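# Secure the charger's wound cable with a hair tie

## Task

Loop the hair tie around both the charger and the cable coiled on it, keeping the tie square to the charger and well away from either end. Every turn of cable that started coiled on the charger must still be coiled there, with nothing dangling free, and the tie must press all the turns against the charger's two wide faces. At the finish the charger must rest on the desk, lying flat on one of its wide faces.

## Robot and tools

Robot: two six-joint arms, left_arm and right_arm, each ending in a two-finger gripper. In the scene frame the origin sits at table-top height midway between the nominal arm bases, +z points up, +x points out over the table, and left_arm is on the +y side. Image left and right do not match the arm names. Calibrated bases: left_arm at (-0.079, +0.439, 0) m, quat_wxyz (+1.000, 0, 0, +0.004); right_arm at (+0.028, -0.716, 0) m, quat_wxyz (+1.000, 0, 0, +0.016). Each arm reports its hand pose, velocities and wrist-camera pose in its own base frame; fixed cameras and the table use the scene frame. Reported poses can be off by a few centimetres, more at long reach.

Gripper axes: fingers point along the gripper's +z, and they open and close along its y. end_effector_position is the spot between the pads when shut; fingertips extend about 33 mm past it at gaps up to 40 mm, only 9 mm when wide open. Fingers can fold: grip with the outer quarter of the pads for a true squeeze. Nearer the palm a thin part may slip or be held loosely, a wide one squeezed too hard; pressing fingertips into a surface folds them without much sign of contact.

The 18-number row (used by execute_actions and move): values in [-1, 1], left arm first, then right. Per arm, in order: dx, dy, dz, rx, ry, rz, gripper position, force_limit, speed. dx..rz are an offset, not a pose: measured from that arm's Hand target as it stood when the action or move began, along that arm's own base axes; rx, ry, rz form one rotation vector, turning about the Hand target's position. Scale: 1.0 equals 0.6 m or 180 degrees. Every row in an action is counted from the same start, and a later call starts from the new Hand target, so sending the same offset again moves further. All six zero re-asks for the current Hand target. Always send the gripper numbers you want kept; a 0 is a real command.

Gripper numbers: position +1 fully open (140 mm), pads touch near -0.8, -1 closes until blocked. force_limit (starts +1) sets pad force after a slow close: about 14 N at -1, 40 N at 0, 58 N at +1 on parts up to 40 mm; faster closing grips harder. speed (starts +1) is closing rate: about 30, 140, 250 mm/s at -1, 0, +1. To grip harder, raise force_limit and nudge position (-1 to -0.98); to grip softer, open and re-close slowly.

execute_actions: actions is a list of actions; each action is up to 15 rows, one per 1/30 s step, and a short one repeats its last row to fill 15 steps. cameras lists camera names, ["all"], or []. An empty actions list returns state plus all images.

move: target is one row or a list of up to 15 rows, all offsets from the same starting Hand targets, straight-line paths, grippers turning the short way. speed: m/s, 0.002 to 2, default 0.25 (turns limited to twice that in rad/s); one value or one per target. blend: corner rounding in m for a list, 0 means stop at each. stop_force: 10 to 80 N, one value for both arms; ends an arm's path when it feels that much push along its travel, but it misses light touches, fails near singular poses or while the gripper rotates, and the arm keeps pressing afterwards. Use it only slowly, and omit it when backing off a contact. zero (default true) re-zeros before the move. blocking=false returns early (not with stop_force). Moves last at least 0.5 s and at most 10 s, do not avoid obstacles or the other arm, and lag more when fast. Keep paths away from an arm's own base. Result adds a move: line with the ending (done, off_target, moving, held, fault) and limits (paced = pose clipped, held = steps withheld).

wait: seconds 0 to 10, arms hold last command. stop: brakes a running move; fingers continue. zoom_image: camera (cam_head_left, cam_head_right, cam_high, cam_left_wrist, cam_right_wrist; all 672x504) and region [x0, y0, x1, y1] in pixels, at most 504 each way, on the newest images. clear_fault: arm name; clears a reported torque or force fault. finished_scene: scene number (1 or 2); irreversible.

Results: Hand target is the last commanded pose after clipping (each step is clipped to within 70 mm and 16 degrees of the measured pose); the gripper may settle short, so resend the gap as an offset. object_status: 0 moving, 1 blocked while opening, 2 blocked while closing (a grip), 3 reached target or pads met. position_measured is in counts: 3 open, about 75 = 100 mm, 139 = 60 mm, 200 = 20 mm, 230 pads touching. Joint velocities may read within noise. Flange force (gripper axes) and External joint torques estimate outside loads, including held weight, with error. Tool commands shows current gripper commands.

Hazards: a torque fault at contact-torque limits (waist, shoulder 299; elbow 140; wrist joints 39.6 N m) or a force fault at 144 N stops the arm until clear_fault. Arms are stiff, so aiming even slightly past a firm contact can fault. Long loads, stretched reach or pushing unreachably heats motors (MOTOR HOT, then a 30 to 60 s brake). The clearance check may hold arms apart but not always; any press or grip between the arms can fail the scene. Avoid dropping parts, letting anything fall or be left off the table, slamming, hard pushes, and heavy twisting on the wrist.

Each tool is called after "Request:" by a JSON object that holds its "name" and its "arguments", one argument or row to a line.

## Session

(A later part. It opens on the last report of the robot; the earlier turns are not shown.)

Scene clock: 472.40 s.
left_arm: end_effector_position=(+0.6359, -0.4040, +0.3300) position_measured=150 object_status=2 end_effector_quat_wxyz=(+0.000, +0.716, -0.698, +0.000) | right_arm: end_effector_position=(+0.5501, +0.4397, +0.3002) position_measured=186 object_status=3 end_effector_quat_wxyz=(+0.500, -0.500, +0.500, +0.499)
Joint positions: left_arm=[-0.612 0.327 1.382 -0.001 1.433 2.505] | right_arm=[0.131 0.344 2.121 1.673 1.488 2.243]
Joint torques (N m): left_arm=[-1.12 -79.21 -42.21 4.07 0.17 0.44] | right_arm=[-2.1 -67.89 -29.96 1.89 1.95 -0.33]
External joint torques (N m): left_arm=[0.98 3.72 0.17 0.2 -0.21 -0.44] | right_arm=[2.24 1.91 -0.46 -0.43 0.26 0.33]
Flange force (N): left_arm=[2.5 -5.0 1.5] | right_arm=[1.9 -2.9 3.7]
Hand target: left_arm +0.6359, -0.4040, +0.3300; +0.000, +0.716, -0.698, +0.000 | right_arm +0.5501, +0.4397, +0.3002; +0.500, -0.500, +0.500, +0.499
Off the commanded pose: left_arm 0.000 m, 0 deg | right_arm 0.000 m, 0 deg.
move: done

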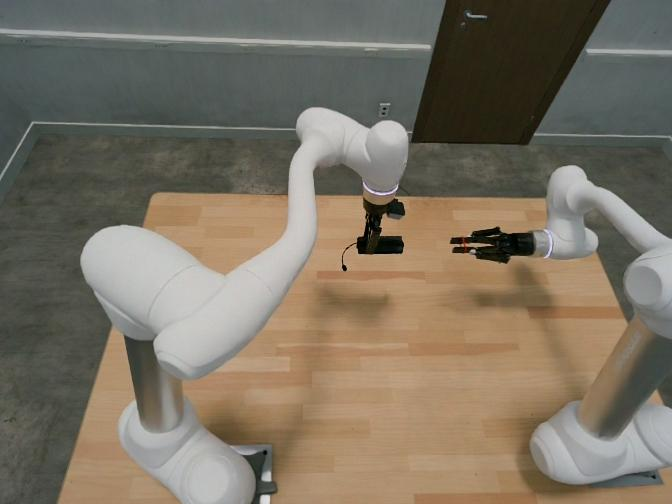

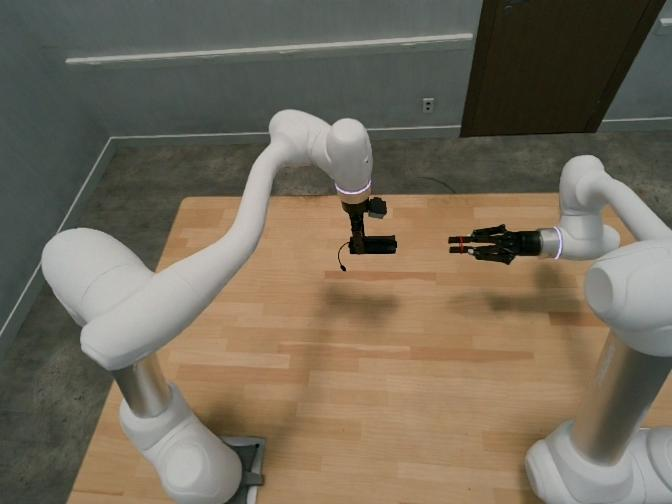

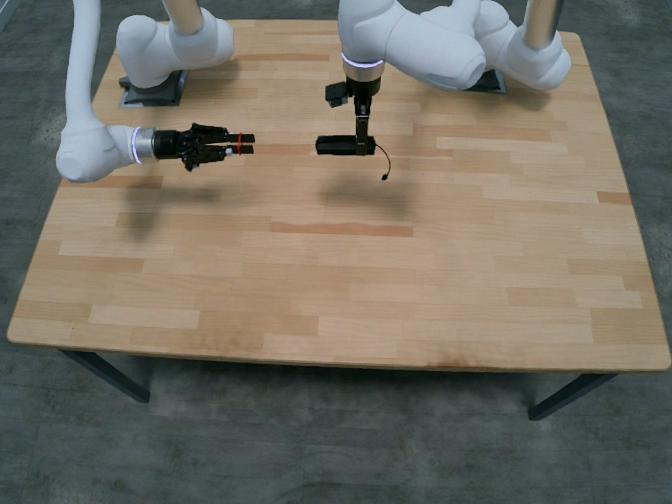

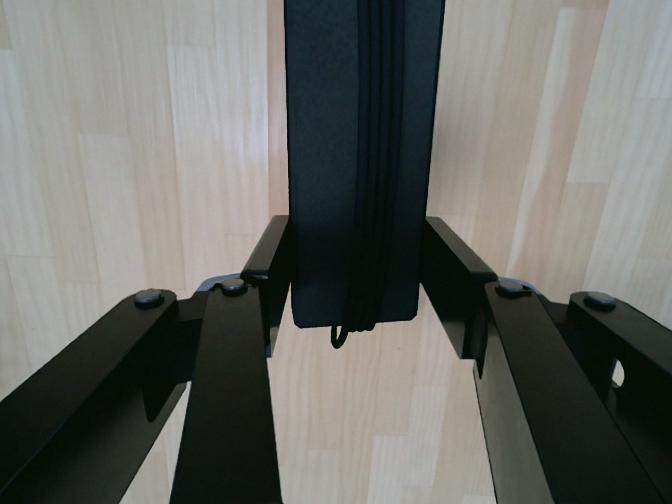

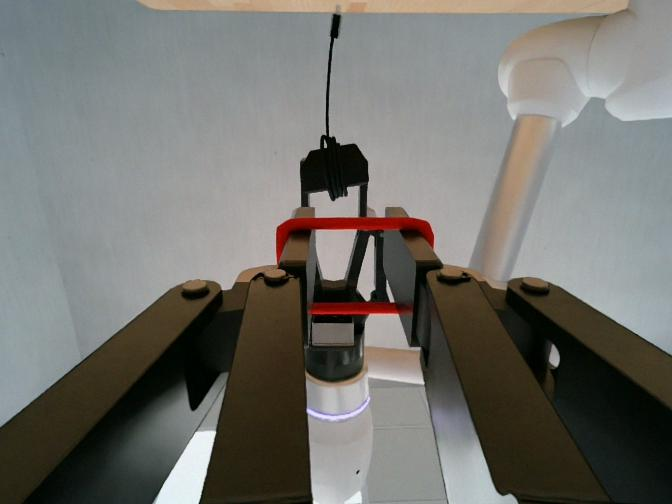

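Request:
{"name": "move", "arguments": {
  "target": [
    [0, 0, 0, 0, 0, 0, -1, 0, -1, 0.0117, 0.1667, -0.015, 0, 0, 0, -0.45, 0, -1]
  ],
  "speed": 0.15,
  "cameras": ["all"]
}}

Request:
{"name": "zoom_image", "arguments": {
  "camera": "cam_right_wrist",
  "region": [240, 120, 440, 320]
}}

Request:
{"name": "zoom_image", "arguments": {
  "camera": "cam_left_wrist",
  "region": [240, 0, 500, 360]
}}

Scene clock: 488.93 s.
left_arm: end_effector_position=(+0.6359, -0.4040, +0.3300) position_measured=150 object_status=2 end_effector_quat_wxyz=(+0.000, +0.716, -0.698, +0.000) | right_arm: end_effector_position=(+0.5572, +0.5397, +0.2912) position_measured=186 object_status=3 end_effector_quat_wxyz=(+0.500, -0.500, +0.500, +0.499)
Joint positions: left_arm=[-0.612 0.327 1.382 -0.001 1.433 2.505] | right_arm=[0.298 0.397 2.06 1.804 1.383 2.233]
Joint torques (N m): left_arm=[-1.53 -78.95 -42.27 4.12 0.16 0.29] | right_arm=[-2.17 -73.76 -30.44 1.43 1.93 -0.28]
External joint torques (N m): left_arm=[1.47 3.28 0.18 0.16 -0.2 -0.29] | right_arm=[2.19 1.97 -0.74 -0.36 0.29 0.28]
Flange force (N): left_arm=[1.4 -4.9 1.4] | right_arm=[1.9 -2.9 4.1]
Hand target: left_arm +0.6359, -0.4040, +0.3300; +0.000, +0.716, -0.698, +0.000 | right_arm +0.5572, +0.5397, +0.2912; +0.500, -0.500, +0.500, +0.499
Off the commanded pose: left_arm 0.000 m, 0 deg | right_arm 0.000 m, 0 deg.
move: done

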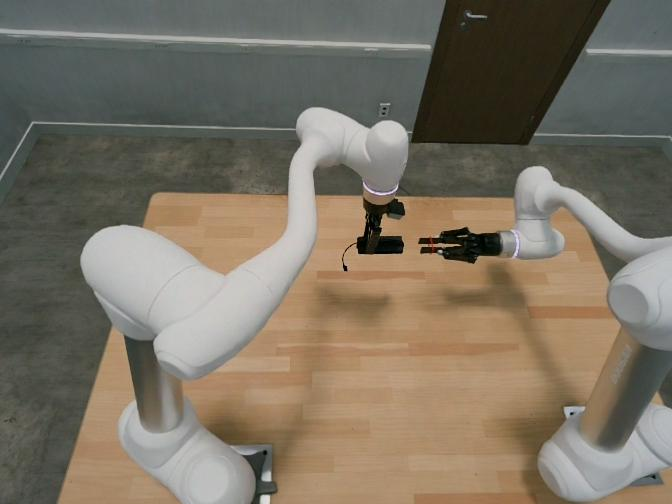

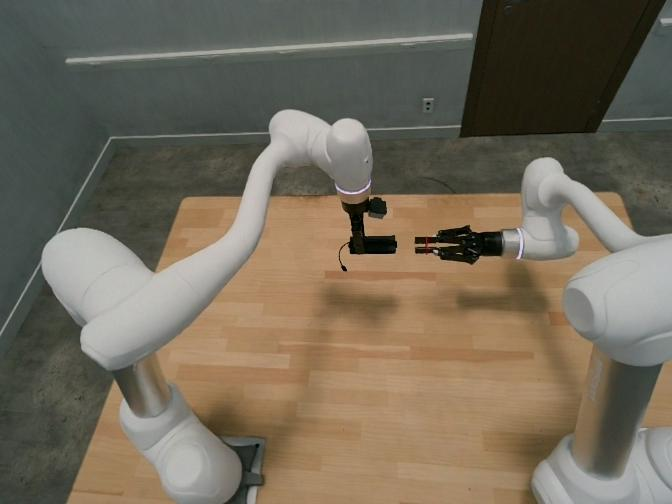

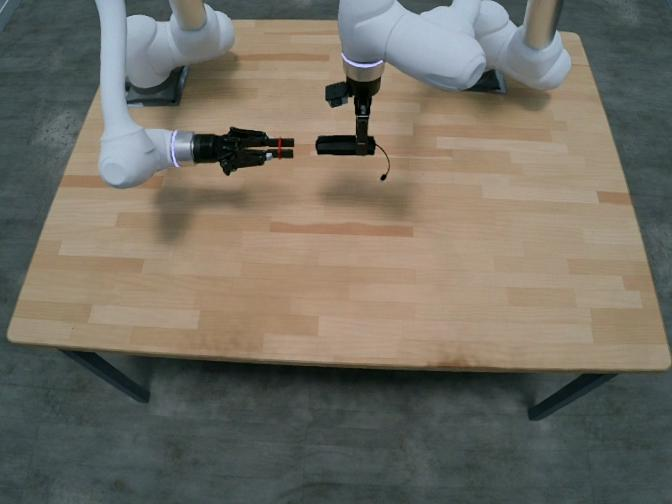

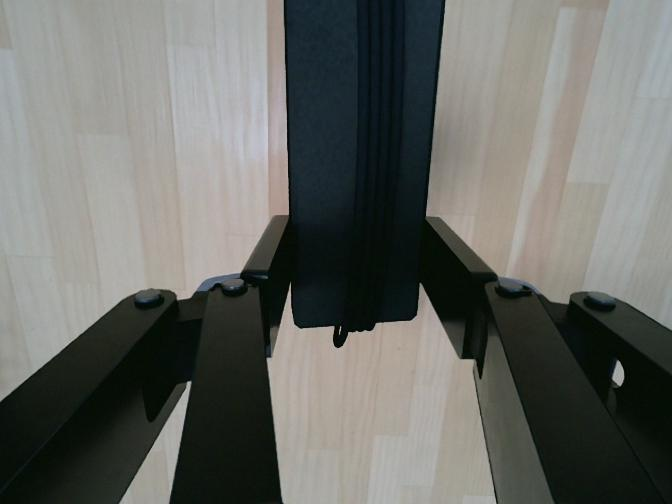

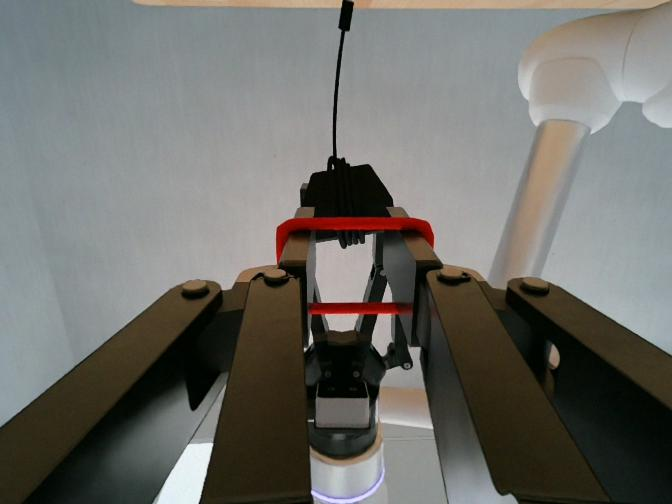

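Scaled by 2.520.

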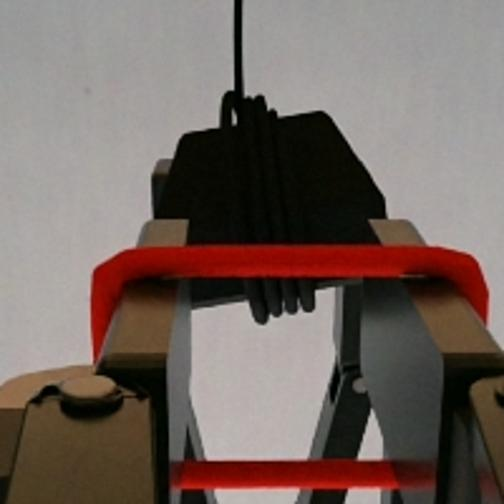

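Scaled by 1.400.

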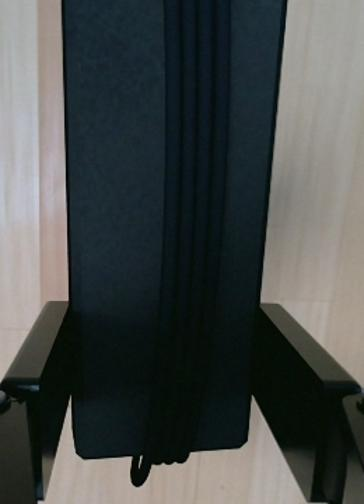

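Request:
{"name": "move", "arguments": {
  "target": [
    [0, 0, 0, 0, 0, 0, -1, 0, -1, 0, 0, 0, 0, -0.05, 0, 0.1, 0, -1]
  ],
  "speed": 0.15,
  "cameras": ["cam_right_wrist"]
}}

Request:
{"name": "zoom_image", "arguments": {
  "camera": "cam_right_wrist",
  "region": [240, 120, 460, 340]
}}

Scene clock: 519.13 s.
left_arm: end_effector_position=(+0.6359, -0.4040, +0.3300) position_measured=150 object_status=2 end_effector_quat_wxyz=(+0.000, +0.716, -0.698, +0.000) | right_arm: end_effector_position=(+0.5572, +0.5397, +0.2912) position_measured=117 object_status=0 end_effector_quat_wxyz=(+0.538, -0.538, +0.459, +0.459)
Joint positions: left_arm=[-0.612 0.327 1.382 -0.001 1.433 2.505] | right_arm=[0.298 0.397 2.06 1.804 1.383 2.076]
Joint torques (N m): left_arm=[-1.17 -79.03 -42.12 4.09 0.15 0.3] | right_arm=[-1.97 -73.5 -30.58 1.42 1.92 -0.26]
External joint torques (N m): left_arm=[0.87 3.33 0.01 0.18 -0.18 -0.3] | right_arm=[2.23 1.81 -0.49 -0.39 0.29 0.26]
Flange force (N): left_arm=[2.3 -4.8 1.1] | right_arm=[2.2 -1.9 3.9]
Hand target: left_arm +0.6359, -0.4040, +0.3300; +0.000, +0.716, -0.698, +0.000 | right_arm +0.5572, +0.5397, +0.2912; +0.538, -0.538, +0.459, +0.459
Off the commanded pose: left_arm 0.000 m, 0 deg | right_arm 0.000 m, 0 deg.
move: done
Images, in order (width x height): cam_right_wrist 672x504.

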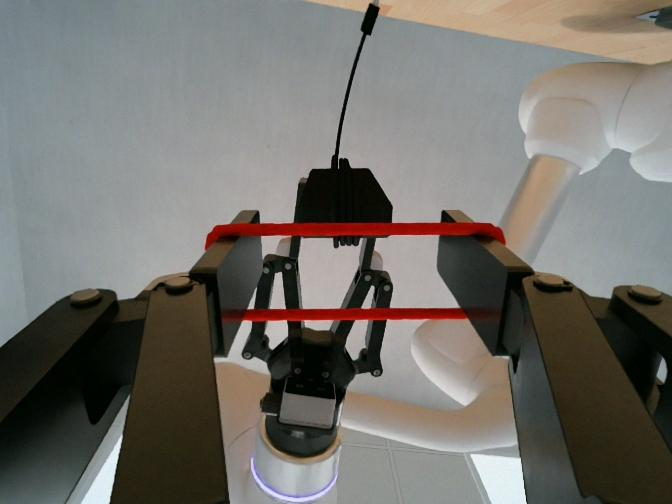

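Scaled by 2.291.

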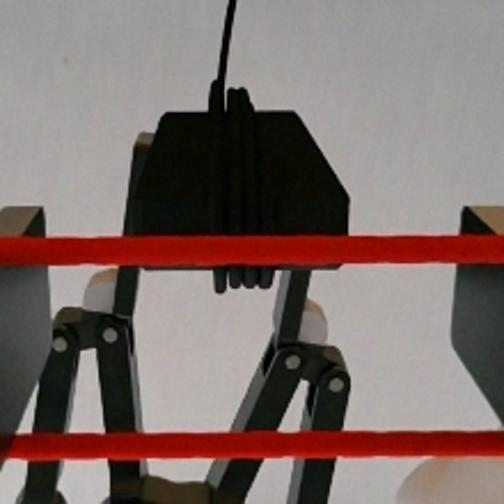

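Request:
{"name": "move", "arguments": {
  "target": [
    [0, 0, 0, 0, 0, 0, -1, 0, -1, -0.0015, 0, 0.0093, 0, 0, 0, 0.1, 0, -1],
    [0, 0, 0, 0, 0, 0, -1, 0, -1, -0.0015, 0.13, 0.0093, 0, 0, 0, 0.1, 0, -1]
  ],
  "speed": 0.06,
  "cameras": ["cam_right_wrist", "cam_left_wrist", "cam_high"]
}}

Request:
{"name": "zoom_image", "arguments": {
  "camera": "cam_right_wrist",
  "region": [200, 120, 500, 360]
}}

Request:
{"name": "zoom_image", "arguments": {
  "camera": "cam_left_wrist",
  "region": [220, 0, 520, 240]
}}

Scene clock: 546.57 s.
left_arm: end_effector_position=(+0.6359, -0.4040, +0.3300) position_measured=150 object_status=2 end_effector_quat_wxyz=(+0.000, +0.716, -0.698, +0.000) | right_arm: end_effector_position=(+0.5563, +0.6177, +0.2967) position_measured=117 object_status=3 end_effector_quat_wxyz=(+0.538, -0.538, +0.459, +0.459)
Joint positions: left_arm=[-0.612 0.327 1.382 -0.001 1.433 2.505] | right_arm=[0.419 0.425 1.997 1.894 1.298 2.088]
Joint torques (N m): left_arm=[-1.29 -79.17 -42.26 4.11 0.15 0.31] | right_arm=[-1.88 -77.59 -31.87 1.17 1.93 -0.3]
External joint torques (N m): left_arm=[1.32 3.12 0.08 0.17 -0.18 -0.31] | right_arm=[1.9 1.88 -0.56 -0.41 0.25 0.29]
Flange force (N): left_arm=[1.6 -4.8 1.1] | right_arm=[2.0 -2.0 3.6]
Hand target: left_arm +0.6359, -0.4040, +0.3300; +0.000, +0.716, -0.698, +0.000 | right_arm +0.5563, +0.6177, +0.2967; +0.538, -0.538, +0.459, +0.459
Off the commanded pose: left_arm 0.000 m, 0 deg | right_arm 0.000 m, 0 deg.
move: done
Images, in order (width x height): cam_high 672x504, cam_left_wrist 672x504, cam_right_wrist 672x504.

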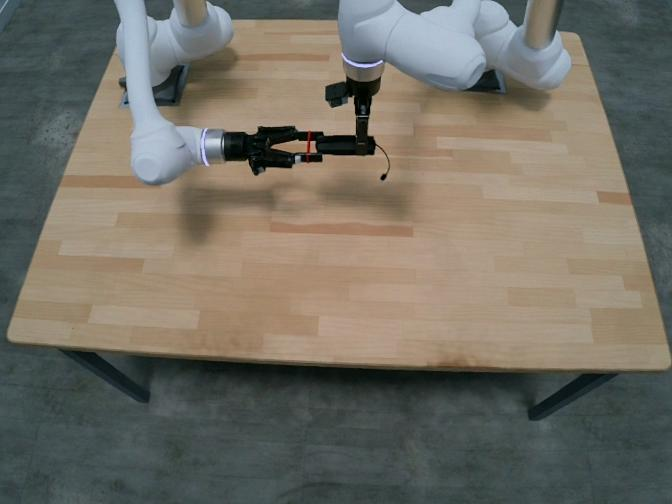

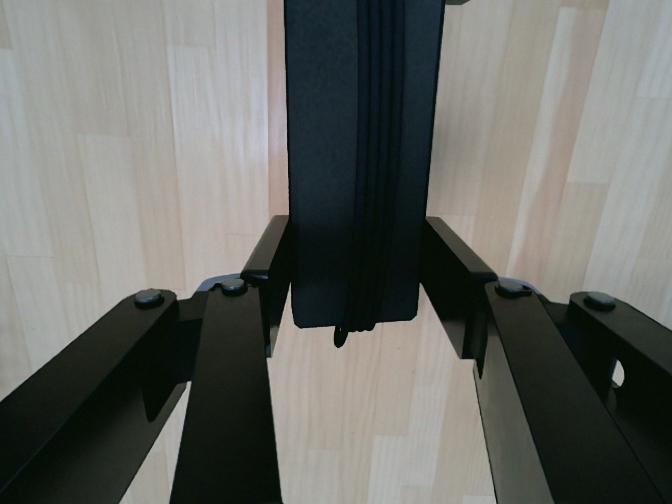

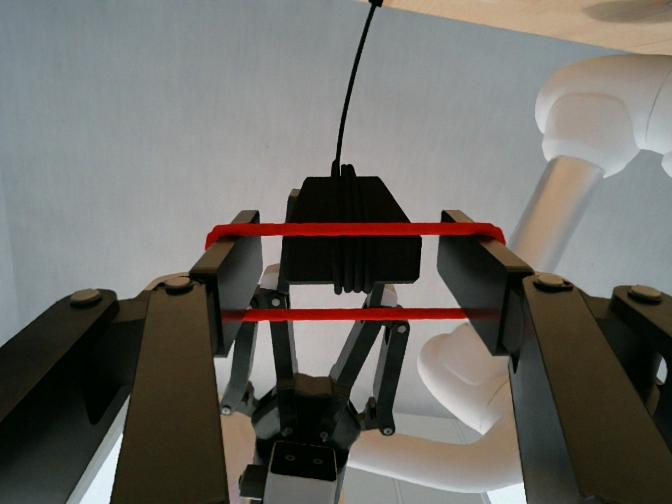

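Scaled by 1.680.

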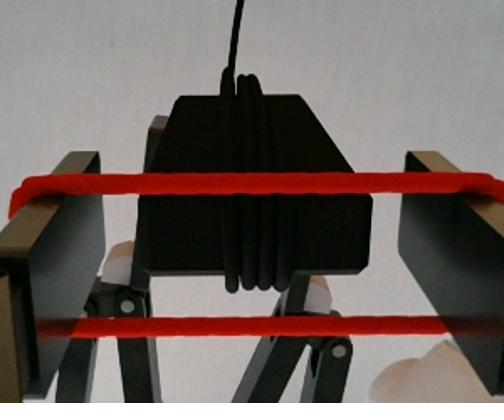

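Scaled by 1.680.

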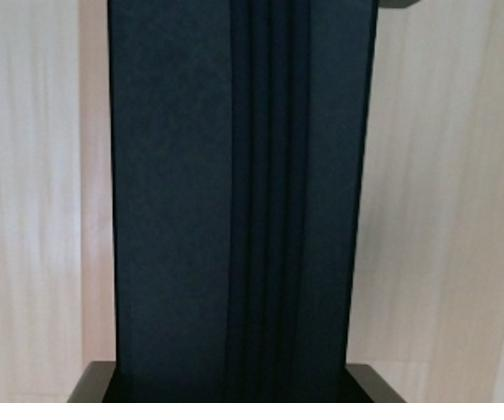

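Request:
{"name": "move", "arguments": {
  "target": [
    [0, 0, 0, 0, 0, 0, -1, 0, -1, 0.0012, 0, 0.0033, 0, 0, 0, 0.1, 0, -1],
    [0, 0, 0, 0, 0, 0, -1, 0, -1, 0.0012, 0.06, 0.0033, 0, 0, 0, 0.1, 0, -1]
  ],
  "speed": 0.05,
  "cameras": ["cam_right_wrist", "cam_left_wrist", "cam_high"]
}}

Request:
{"name": "zoom_image", "arguments": {
  "camera": "cam_right_wrist",
  "region": [200, 120, 500, 360]
}}

Request:
{"name": "zoom_image", "arguments": {
  "camera": "cam_left_wrist",
  "region": [220, 0, 520, 240]
}}

Scene clock: 565.17 s.
left_arm: end_effector_position=(+0.6359, -0.4040, +0.3300) position_measured=150 object_status=2 end_effector_quat_wxyz=(+0.000, +0.716, -0.698, +0.000) | right_arm: end_effector_position=(+0.5570, +0.6537, +0.2987) position_measured=117 object_status=3 end_effector_quat_wxyz=(+0.538, -0.538, +0.459, +0.459)
Joint positions: left_arm=[-0.612 0.327 1.382 -0.001 1.433 2.505] | right_arm=[0.47 0.443 1.961 1.93 1.26 2.094]
Joint torques (N m): left_arm=[-2.44 -79.7 -43.1 3.53 -0.22 0.35] | right_arm=[-1.29 -79.41 -32.32 0.85 1.7 -0.31]
External joint torques (N m): left_arm=[2.28 4.08 1.04 0.74 0.19 -0.34] | right_arm=[1.43 1.22 -0.73 -0.21 0.48 0.31]
Flange force (N): left_arm=[0.4 -5.2 2.2] | right_arm=[1.2 -1.9 2.7]
Hand target: left_arm +0.6359, -0.4040, +0.3300; +0.000, +0.716, -0.698, +0.000 | right_arm +0.5570, +0.6537, +0.2987; +0.538, -0.538, +0.459, +0.459
Off the commanded pose: left_arm 0.000 m, 0 deg | right_arm 0.000 m, 0 deg.
move: done
Images, in order (width x height): cam_high 672x504, cam_left_wrist 672x504, cam_right_wrist 672x504.

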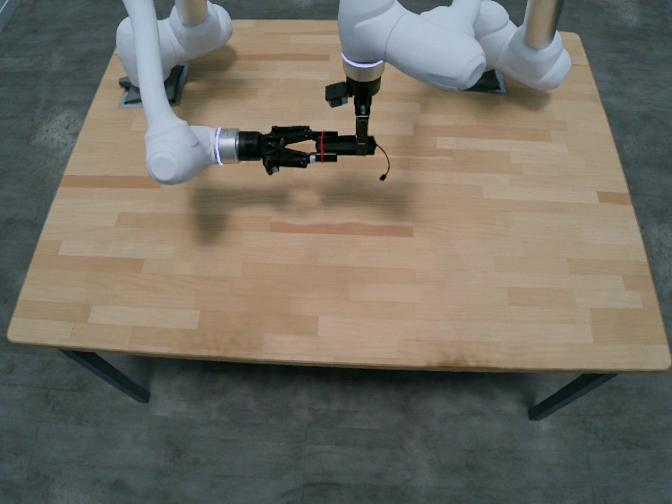

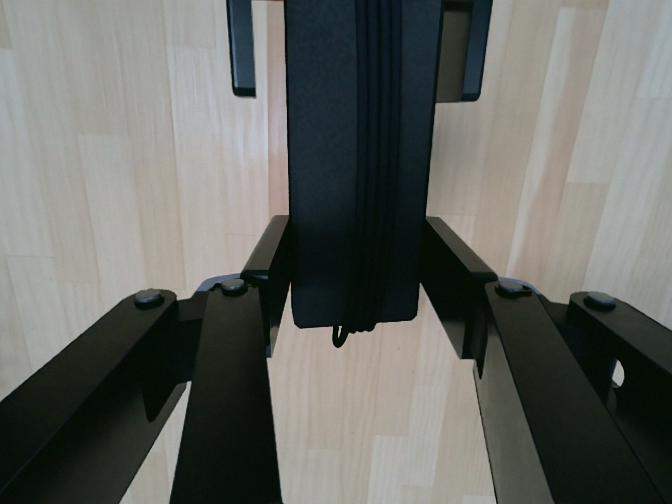

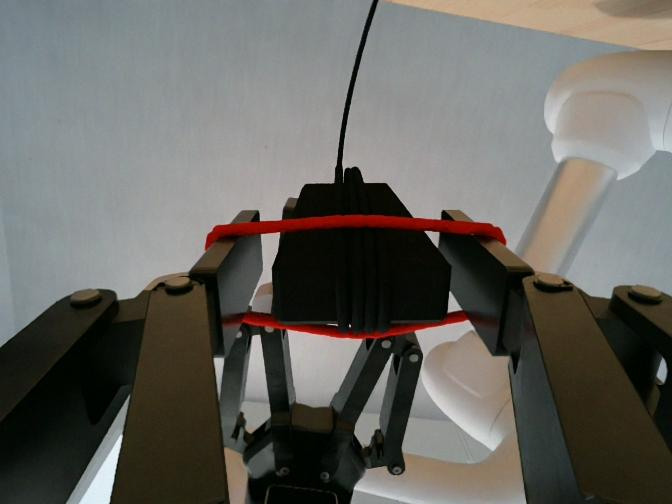

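Scaled by 1.680.

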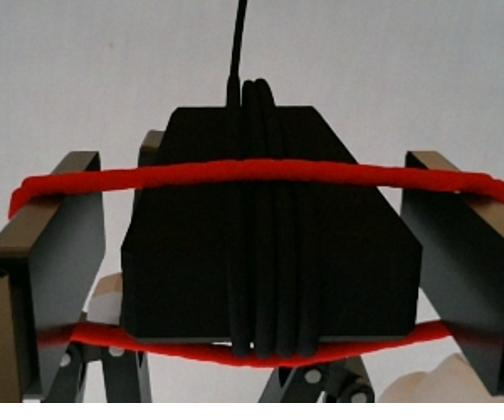

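Scaled by 1.680.

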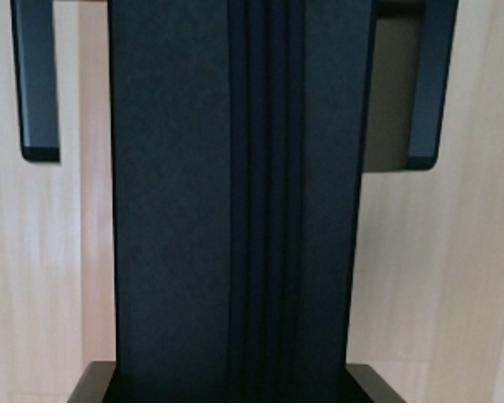

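Request:
{"name": "move", "arguments": {
  "target": [
    [0, 0, 0, 0, 0, 0, -1, 0, -1, 0, 0.035, 0, 0, 0, 0, 0.1, 0, -1]
  ],
  "speed": 0.05,
  "cameras": ["cam_right_wrist", "cam_left_wrist", "cam_high"]
}}

Request:
{"name": "zoom_image", "arguments": {
  "camera": "cam_right_wrist",
  "region": [200, 120, 500, 360]
}}

Request:
{"name": "zoom_image", "arguments": {
  "camera": "cam_high",
  "region": [220, 80, 420, 200]
}}

Scene clock: 572.60 s.
left_arm: end_effector_position=(+0.6359, -0.4040, +0.3300) position_measured=150 object_status=2 end_effector_quat_wxyz=(+0.000, +0.716, -0.698, +0.000) | right_arm: end_effector_position=(+0.5570, +0.6747, +0.2987) position_measured=117 object_status=3 end_effector_quat_wxyz=(+0.538, -0.538, +0.459, +0.459)
Joint positions: left_arm=[-0.612 0.327 1.382 -0.001 1.433 2.505] | right_arm=[0.498 0.456 1.939 1.951 1.239 2.096]
Joint torques (N m): left_arm=[-1.94 -79.48 -42.54 3.89 0.02 0.31] | right_arm=[-1.91 -81.32 -32.68 0.9 1.78 -0.31]
External joint torques (N m): left_arm=[2.14 3.68 0.43 0.41 -0.05 -0.31] | right_arm=[1.94 1.95 -0.49 -0.34 0.39 0.3]
Flange force (N): left_arm=[0.8 -5.6 1.6] | right_arm=[2.1 -1.7 3.6]
Hand target: left_arm +0.6359, -0.4040, +0.3300; +0.000, +0.716, -0.698, +0.000 | right_arm +0.5570, +0.6747, +0.2987; +0.538, -0.538, +0.459, +0.459
Off the commanded pose: left_arm 0.000 m, 0 deg | right_arm 0.000 m, 0 deg.
move: done
Images, in order (width x height): cam_high 672x504, cam_left_wrist 672x504, cam_right_wrist 672x504.

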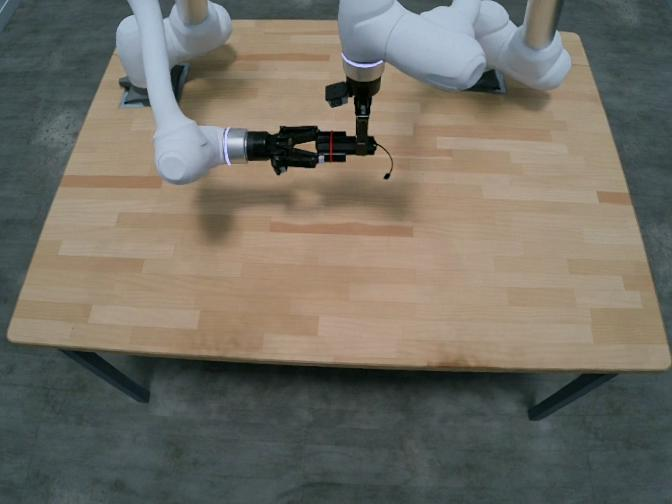

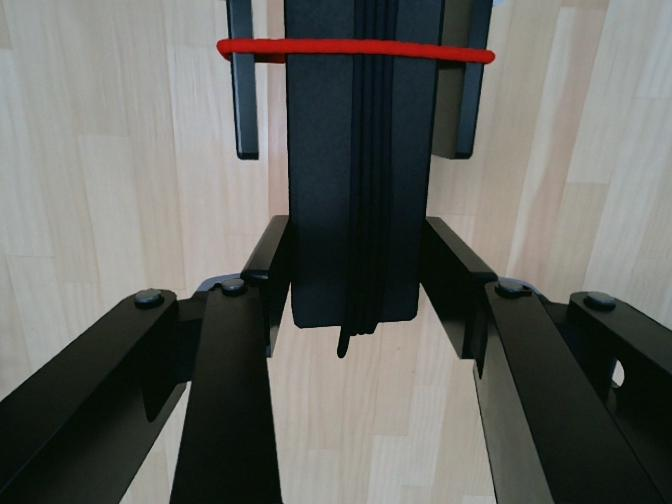

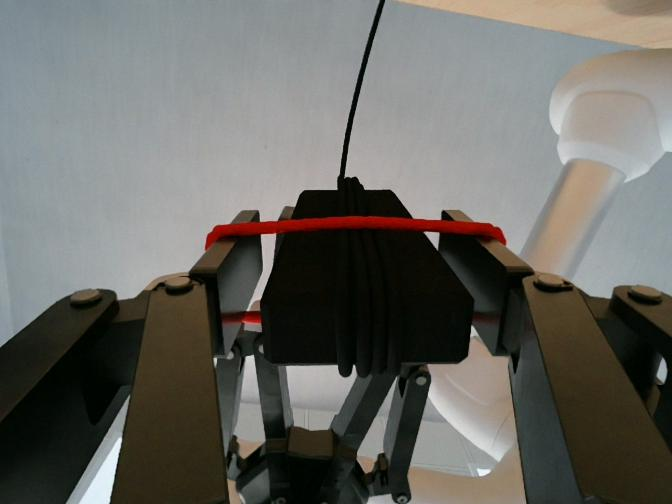

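Scaled by 1.680.

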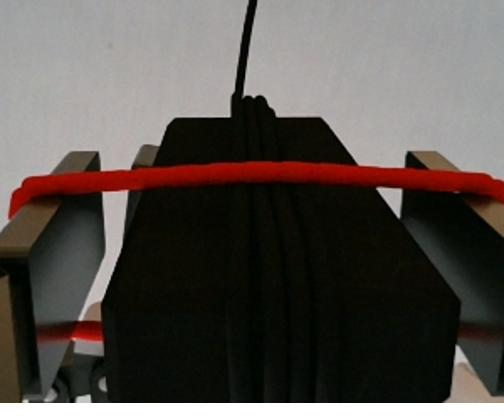

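Scaled by 2.520.

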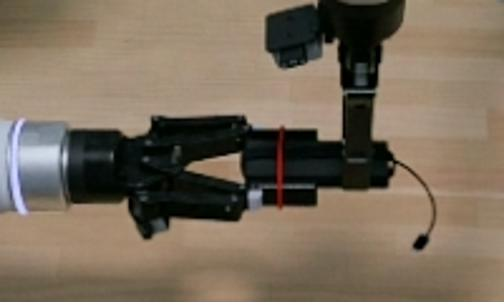

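Request:
{"name": "move", "arguments": {
  "target": [
    [0, 0, 0, 0, 0, 0, -1, 0, -1, 0, 0.027, 0, 0, 0, 0, 0.1, 0, -1]
  ],
  "speed": 0.05,
  "cameras": ["cam_right_wrist", "cam_left_wrist"]
}}

Request:
{"name": "zoom_image", "arguments": {
  "camera": "cam_left_wrist",
  "region": [200, 0, 520, 350]
}}

Scene clock: 611.70 s.
left_arm: end_effector_position=(+0.6359, -0.4040, +0.3300) position_measured=150 object_status=2 end_effector_quat_wxyz=(+0.000, +0.716, -0.698, +0.000) | right_arm: end_effector_position=(+0.5570, +0.6909, +0.2987) position_measured=117 object_status=3 end_effector_quat_wxyz=(+0.538, -0.538, +0.459, +0.459)
Joint positions: left_arm=[-0.612 0.327 1.382 -0.001 1.433 2.505] | right_arm=[0.52 0.466 1.922 1.966 1.223 2.097]
Joint torques (N m): left_arm=[-1.83 -79.63 -42.61 3.9 0.06 0.31] | right_arm=[-1.98 -82.37 -32.72 0.8 1.74 -0.31]
External joint torques (N m): left_arm=[1.85 4.17 0.6 0.37 -0.1 -0.31] | right_arm=[1.95 2.04 -0.73 -0.29 0.42 0.3]
Flange force (N): left_arm=[1.4 -5.7 2.0] | right_arm=[2.2 -2.1 4.0]
Hand target: left_arm +0.6359, -0.4040, +0.3300; +0.000, +0.716, -0.698, +0.000 | right_arm +0.5570, +0.6909, +0.2987; +0.538, -0.538, +0.459, +0.459
Off the commanded pose: left_arm 0.000 m, 0 deg | right_arm 0.000 m, 0 deg.
move: done
Images, in order (width x height): cam_left_wrist 672x504, cam_right_wrist 672x504.

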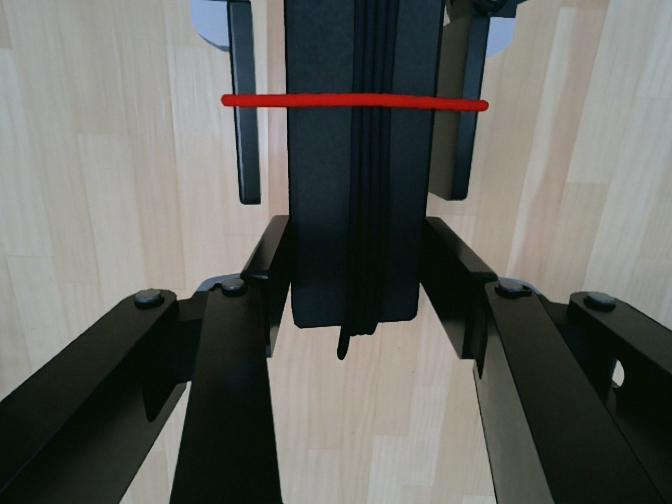

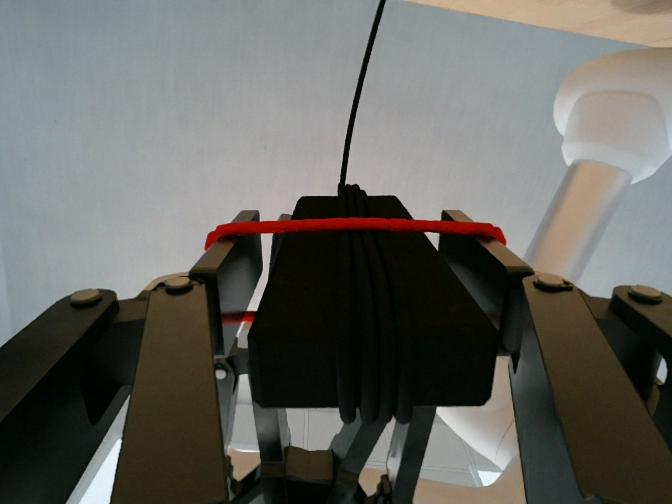

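Scaled by 1.440.

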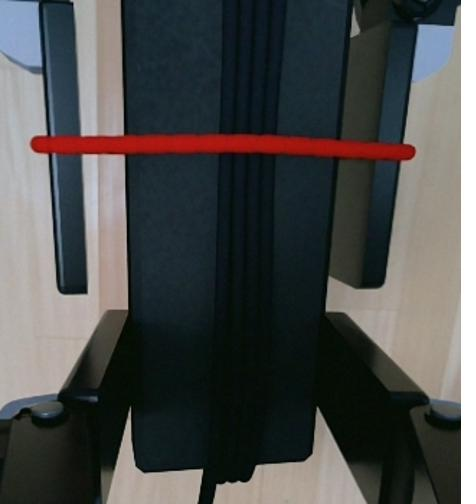

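Request:
{"name": "move", "arguments": {
  "target": [
    [0, 0, 0, 0, 0, 0, -1, 0, -1, 0, 0, 0, 0, 0, 0, -1, -0.1, -1]
  ],
  "speed": 0.05,
  "cameras": ["cam_right_wrist", "cam_left_wrist"]
}}

Request:
{"name": "zoom_image", "arguments": {
  "camera": "cam_left_wrist",
  "region": [200, 0, 520, 350]
}}

Scene clock: 619.43 s.
left_arm: end_effector_position=(+0.6360, -0.4040, +0.3300) position_measured=150 object_status=2 end_effector_quat_wxyz=(+0.000, +0.716, -0.698, +0.000) | right_arm: end_effector_position=(+0.5569, +0.6910, +0.2987) position_measured=149 object_status=0 end_effector_quat_wxyz=(+0.538, -0.538, +0.459, +0.459)
Joint positions: left_arm=[-0.612 0.327 1.382 -0.001 1.432 2.505] | right_arm=[0.52 0.466 1.922 1.966 1.223 2.097]
Joint torques (N m): left_arm=[-14.93 -80.01 -37.5 -2.77 3.69 0.47] | right_arm=[-11.48 -80.4 -42 6.62 -2.47 -0.27]
External joint torques (N m): left_arm=[14.96 4.28 -4.59 7.05 -3.72 -0.47] | right_arm=[11.35 0.09 8.58 -6.1 4.64 0.26]
Flange force (N): left_arm=[-7.2 -23.9 0.5] | right_arm=[0.4 17.0 -4.8]
Hand target: left_arm +0.6359, -0.4040, +0.3300; +0.000, +0.716, -0.698, +0.000 | right_arm +0.5570, +0.6909, +0.2987; +0.538, -0.538, +0.459, +0.459
Off the commanded pose: left_arm 0.000 m, 0 deg | right_arm 0.000 m, 0 deg.
move: done
Images, in order (width x height): cam_left_wrist 672x504, cam_right_wrist 672x504.

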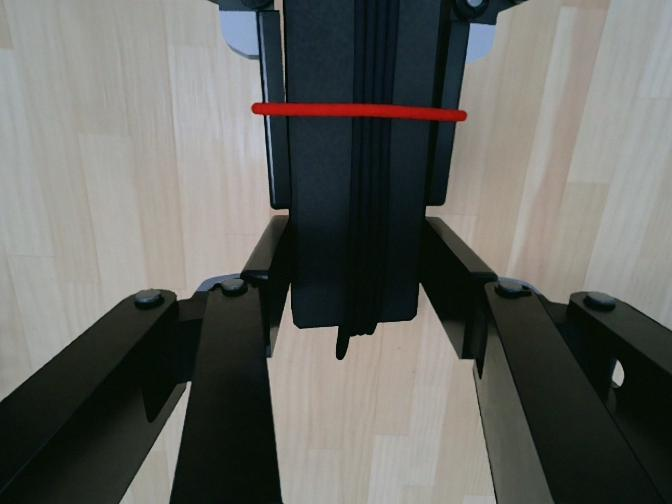

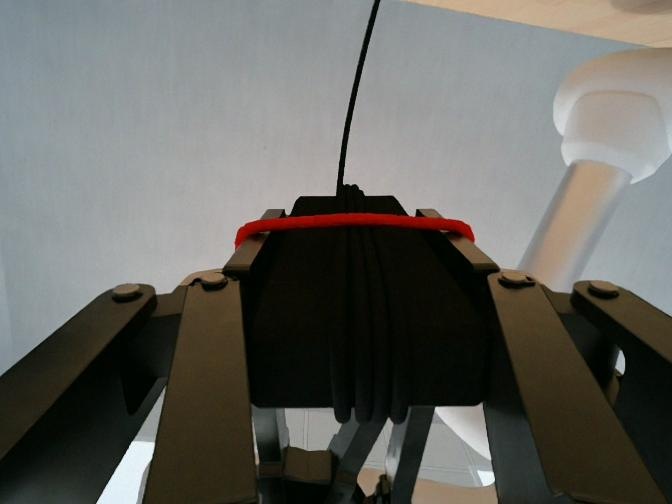

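Scaled by 1.440.

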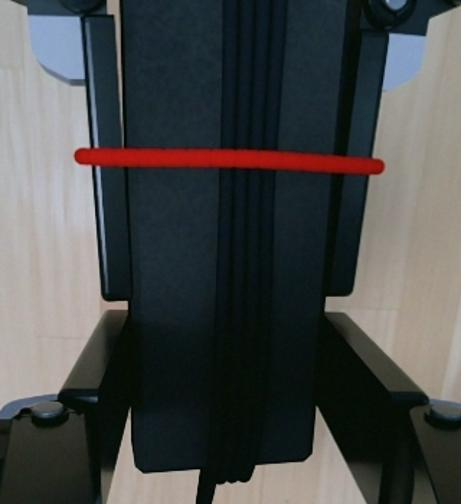

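Request:
{"name": "wait", "arguments": {
  "seconds": 1.0
}}

Scene clock: 623.37 s.
left_arm: end_effector_position=(+0.6359, -0.4040, +0.3300) position_measured=150 object_status=2 end_effector_quat_wxyz=(+0.000, +0.716, -0.698, +0.000) | right_arm: end_effector_position=(+0.5570, +0.6909, +0.2987) position_measured=149 object_status=2 end_effector_quat_wxyz=(+0.538, -0.538, +0.459, +0.459)
Joint positions: left_arm=[-0.612 0.327 1.382 -0.001 1.433 2.505] | right_arm=[0.52 0.466 1.922 1.966 1.223 2.097]
Joint torques (N m): left_arm=[-14.76 -79.67 -36.92 -2.71 3.85 0.41] | right_arm=[-12.05 -80.88 -42.1 6.77 -2.41 -0.27]
External joint torques (N m): left_arm=[14.45 4 -5.16 6.96 -3.89 -0.41] | right_arm=[12.05 0.32 8.71 -6.27 4.58 0.27]
Flange force (N): left_arm=[-6.3 -24.1 -0.1] | right_arm=[0.6 17.4 -4.0]
Hand target: left_arm +0.6359, -0.4040, +0.3300; +0.000, +0.716, -0.698, +0.000 | right_arm +0.5570, +0.6909, +0.2987; +0.538, -0.538, +0.459, +0.459
Tool commands: left_gripper/position=-1.0 left_gripper/force_limit=+0.0 left_gripper/speed=-1.0 right_gripper/position=-1.0 right_gripper/force_limit=-0.1 right_gripper/speed=-1.0
Off the commanded pose: left_arm 0.000 m, 0 deg | right_arm 0.000 m, 0 deg.
wait: 1.00 s; at rest from the start

Request:
{"name": "move", "arguments": {
  "target": [
    [0, 0, 0, 0, 0, 0, -1, 0, -1, -0.0013, 0, 0, 0, 0, 0, -1, -0.1, -1]
  ],
  "speed": 0.01
}}

Scene clock: 626.03 s.
left_arm: end_effector_position=(+0.6359, -0.4040, +0.3300) position_measured=150 object_status=2 end_effector_quat_wxyz=(+0.000, +0.716, -0.698, +0.000) | right_arm: end_effector_position=(+0.5562, +0.6909, +0.2987) position_measured=149 object_status=2 end_effector_quat_wxyz=(+0.538, -0.538, +0.459, +0.459)
Joint positions: left_arm=[-0.612 0.327 1.382 -0.001 1.433 2.505] | right_arm=[0.52 0.465 1.923 1.967 1.222 2.096]
Joint torques (N m): left_arm=[-6.97 -77.68 -39.39 1.26 1.31 0.33] | right_arm=[-4.88 -83.73 -37.72 3.57 0.89 -0.32]
External joint torques (N m): left_arm=[6.54 2.23 -2.64 2.99 -1.35 -0.33] | right_arm=[4.94 3.52 4.37 -3.08 1.28 0.31]
Flange force (N): left_arm=[-1.8 -12.1 -1.1] | right_arm=[4.2 5.2 -0.2]
Hand target: left_arm +0.6359, -0.4040, +0.3300; +0.000, +0.716, -0.698, +0.000 | right_arm +0.5562, +0.6909, +0.2987; +0.538, -0.538, +0.459, +0.459
Off the commanded pose: left_arm 0.000 m, 0 deg | right_arm 0.000 m, 0 deg.
move: done

Request:
{"name": "move", "arguments": {
  "target": [
    [0, 0, 0, 0, 0, 0, -1, 0, -1, -0.0009, 0, 0, 0, 0, 0, -1, -0.1, -1]
  ],
  "speed": 0.01
}}

Scene clock: 628.43 s.
left_arm: end_effector_position=(+0.6359, -0.4040, +0.3300) position_measured=150 object_status=2 end_effector_quat_wxyz=(+0.000, +0.716, -0.698, +0.000) | right_arm: end_effector_position=(+0.5557, +0.6909, +0.2987) position_measured=149 object_status=2 end_effector_quat_wxyz=(+0.538, -0.538, +0.459, +0.459)
Joint positions: left_arm=[-0.612 0.327 1.382 -0.001 1.433 2.505] | right_arm=[0.521 0.465 1.924 1.967 1.222 2.096]
Joint torques (N m): left_arm=[-2.73 -76.48 -42.27 3.21 -1.26 0.2] | right_arm=[1.93 -85.38 -34.88 1.06 3.25 -0.37]
External joint torques (N m): left_arm=[2.68 0.88 0.21 1.06 1.22 -0.2] | right_arm=[-1.85 4.7 1.3 -0.55 -1.07 0.37]
Flange force (N): left_arm=[-1.7 -3.4 -1.6] | right_arm=[5.5 -3.6 -0.3]
Hand target: left_arm +0.6359, -0.4040, +0.3300; +0.000, +0.716, -0.698, +0.000 | right_arm +0.5557, +0.6909, +0.2987; +0.538, -0.538, +0.459, +0.459
Off the commanded pose: left_arm 0.000 m, 0 deg | right_arm 0.000 m, 0 deg.
move: done

Request:
{"name": "move", "arguments": {
  "target": [
    [0, 0, 0, 0, 0, 0, 0.1, 0, -1, 0, 0, 0, 0, 0, 0, -1, -0.1, -1]
  ],
  "speed": 0.05,
  "cameras": ["cam_left_wrist"]
}}

Request:
{"name": "move", "arguments": {
  "target": [
    [0, 0, 0.25, 0, 0, 0, 0.1, 0, -1, 0, 0, 0, 0, 0, 0, -1, -0.1, -1]
  ],
  "speed": 0.12,
  "cameras": ["cam_left_wrist", "cam_high", "cam_right_wrist"]
}}

Request:
{"name": "zoom_image", "arguments": {
  "camera": "cam_left_wrist",
  "region": [200, 0, 520, 350]
}}

Scene clock: 633.33 s.
left_arm: end_effector_position=(+0.6359, -0.4040, +0.3300) position_measured=117 object_status=0 end_effector_quat_wxyz=(+0.000, +0.716, -0.698, +0.000) | right_arm: end_effector_position=(+0.5556, +0.6910, +0.2987) position_measured=149 object_status=2 end_effector_quat_wxyz=(+0.538, -0.538, +0.459, +0.459)
Joint positions: left_arm=[-0.612 0.327 1.382 -0.001 1.433 2.505] | right_arm=[0.521 0.465 1.924 1.967 1.222 2.096]
Joint torques (N m): left_arm=[-1.2 -77.16 -40.66 4.19 0.19 0.29] | right_arm=[-1.98 -85.25 -34.34 1.55 2.69 -0.3]
External joint torques (N m): left_arm=[1.71 1.04 -1.52 0.12 -0.22 -0.29] | right_arm=[2.06 3.83 0.56 -1.03 -0.49 0.29]
Flange force (N): left_arm=[1.2 -5.2 -1.7] | right_arm=[4.0 -1.7 4.1]
Hand target: left_arm +0.6359, -0.4040, +0.3300; +0.000, +0.716, -0.698, +0.000 | right_arm +0.5557, +0.6909, +0.2987; +0.538, -0.538, +0.459, +0.459
Off the commanded pose: left_arm 0.000 m, 0 deg | right_arm 0.000 m, 0 deg.
move: done
Images, in order (width x height): cam_left_wrist 672x504.

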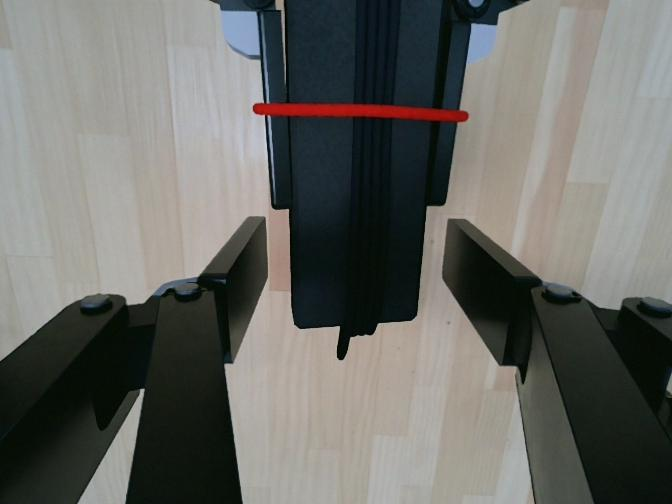

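Scene clock: 634.90 s.
left_arm: end_effector_position=(+0.6359, -0.4040, +0.4800) position_measured=117 object_status=3 end_effector_quat_wxyz=(+0.000, +0.716, -0.698, +0.000) | right_arm: end_effector_position=(+0.5557, +0.6909, +0.2987) position_measured=149 object_status=2 end_effector_quat_wxyz=(+0.538, -0.538, +0.459, +0.459)
Joint positions: left_arm=[-0.612 0.326 1.115 -0.001 1.701 2.505] | right_arm=[0.521 0.465 1.924 1.967 1.222 2.096]
Joint torques (N m): left_arm=[-1.32 -77.04 -41.01 4.2 0.18 0.33] | right_arm=[-2.02 -85.56 -34.25 1.49 2.7 -0.31]
External joint torques (N m): left_arm=[1.38 1.35 -1.14 0.09 -0.22 -0.33] | right_arm=[1.78 5.26 0.89 -0.97 -0.53 0.3]
Flange force (N): left_arm=[1.7 -5.0 -2.3] | right_arm=[6.0 -2.4 4.4]
Hand target: left_arm +0.6359, -0.4040, +0.4800; +0.000, +0.716, -0.698, +0.000 | right_arm +0.5557, +0.6909, +0.2987; +0.538, -0.538, +0.459, +0.459
Off the commanded pose: left_arm 0.000 m, 0 deg | right_arm 0.000 m, 0 deg.
move: done
Images, in order (width x height): cam_high 672x504, cam_left_wrist 672x504, cam_right_wrist 672x504.

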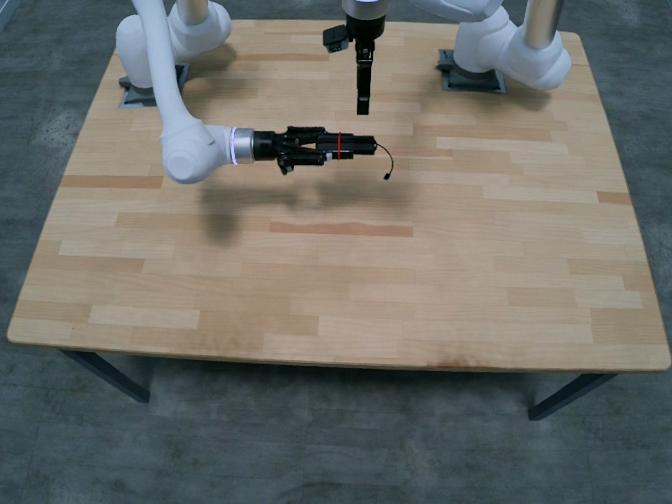

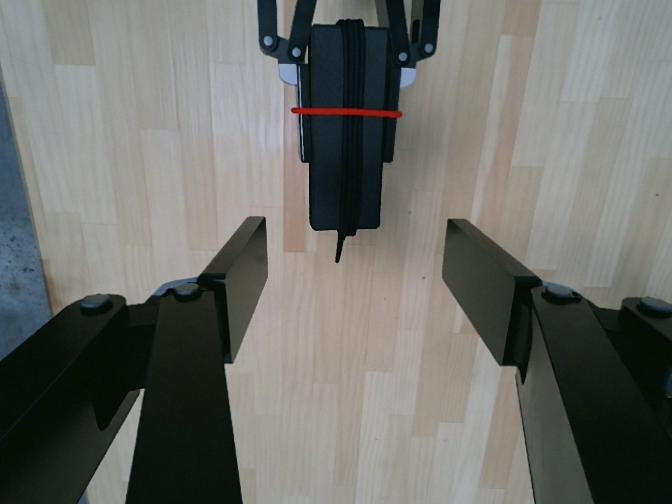

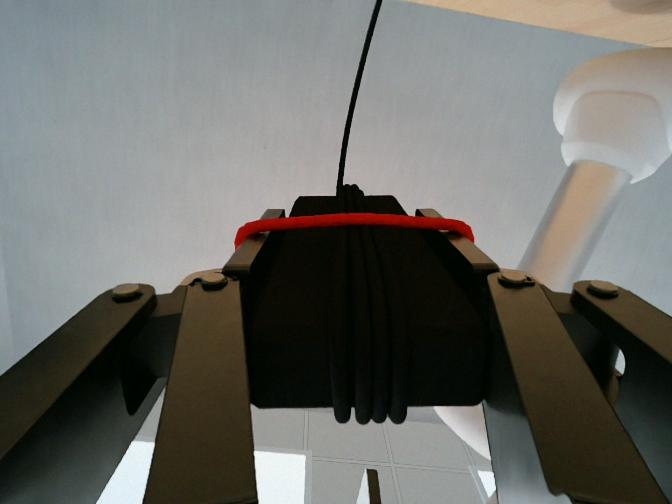

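Scaled by 1.440.

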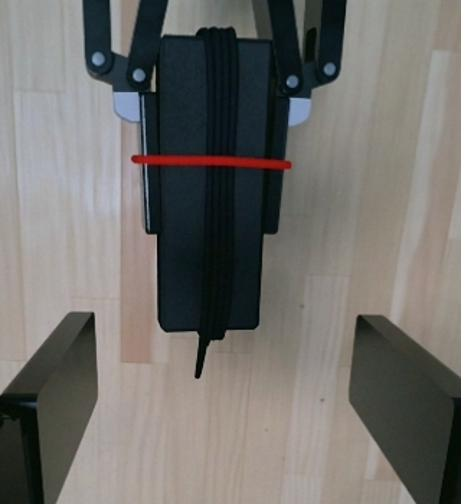

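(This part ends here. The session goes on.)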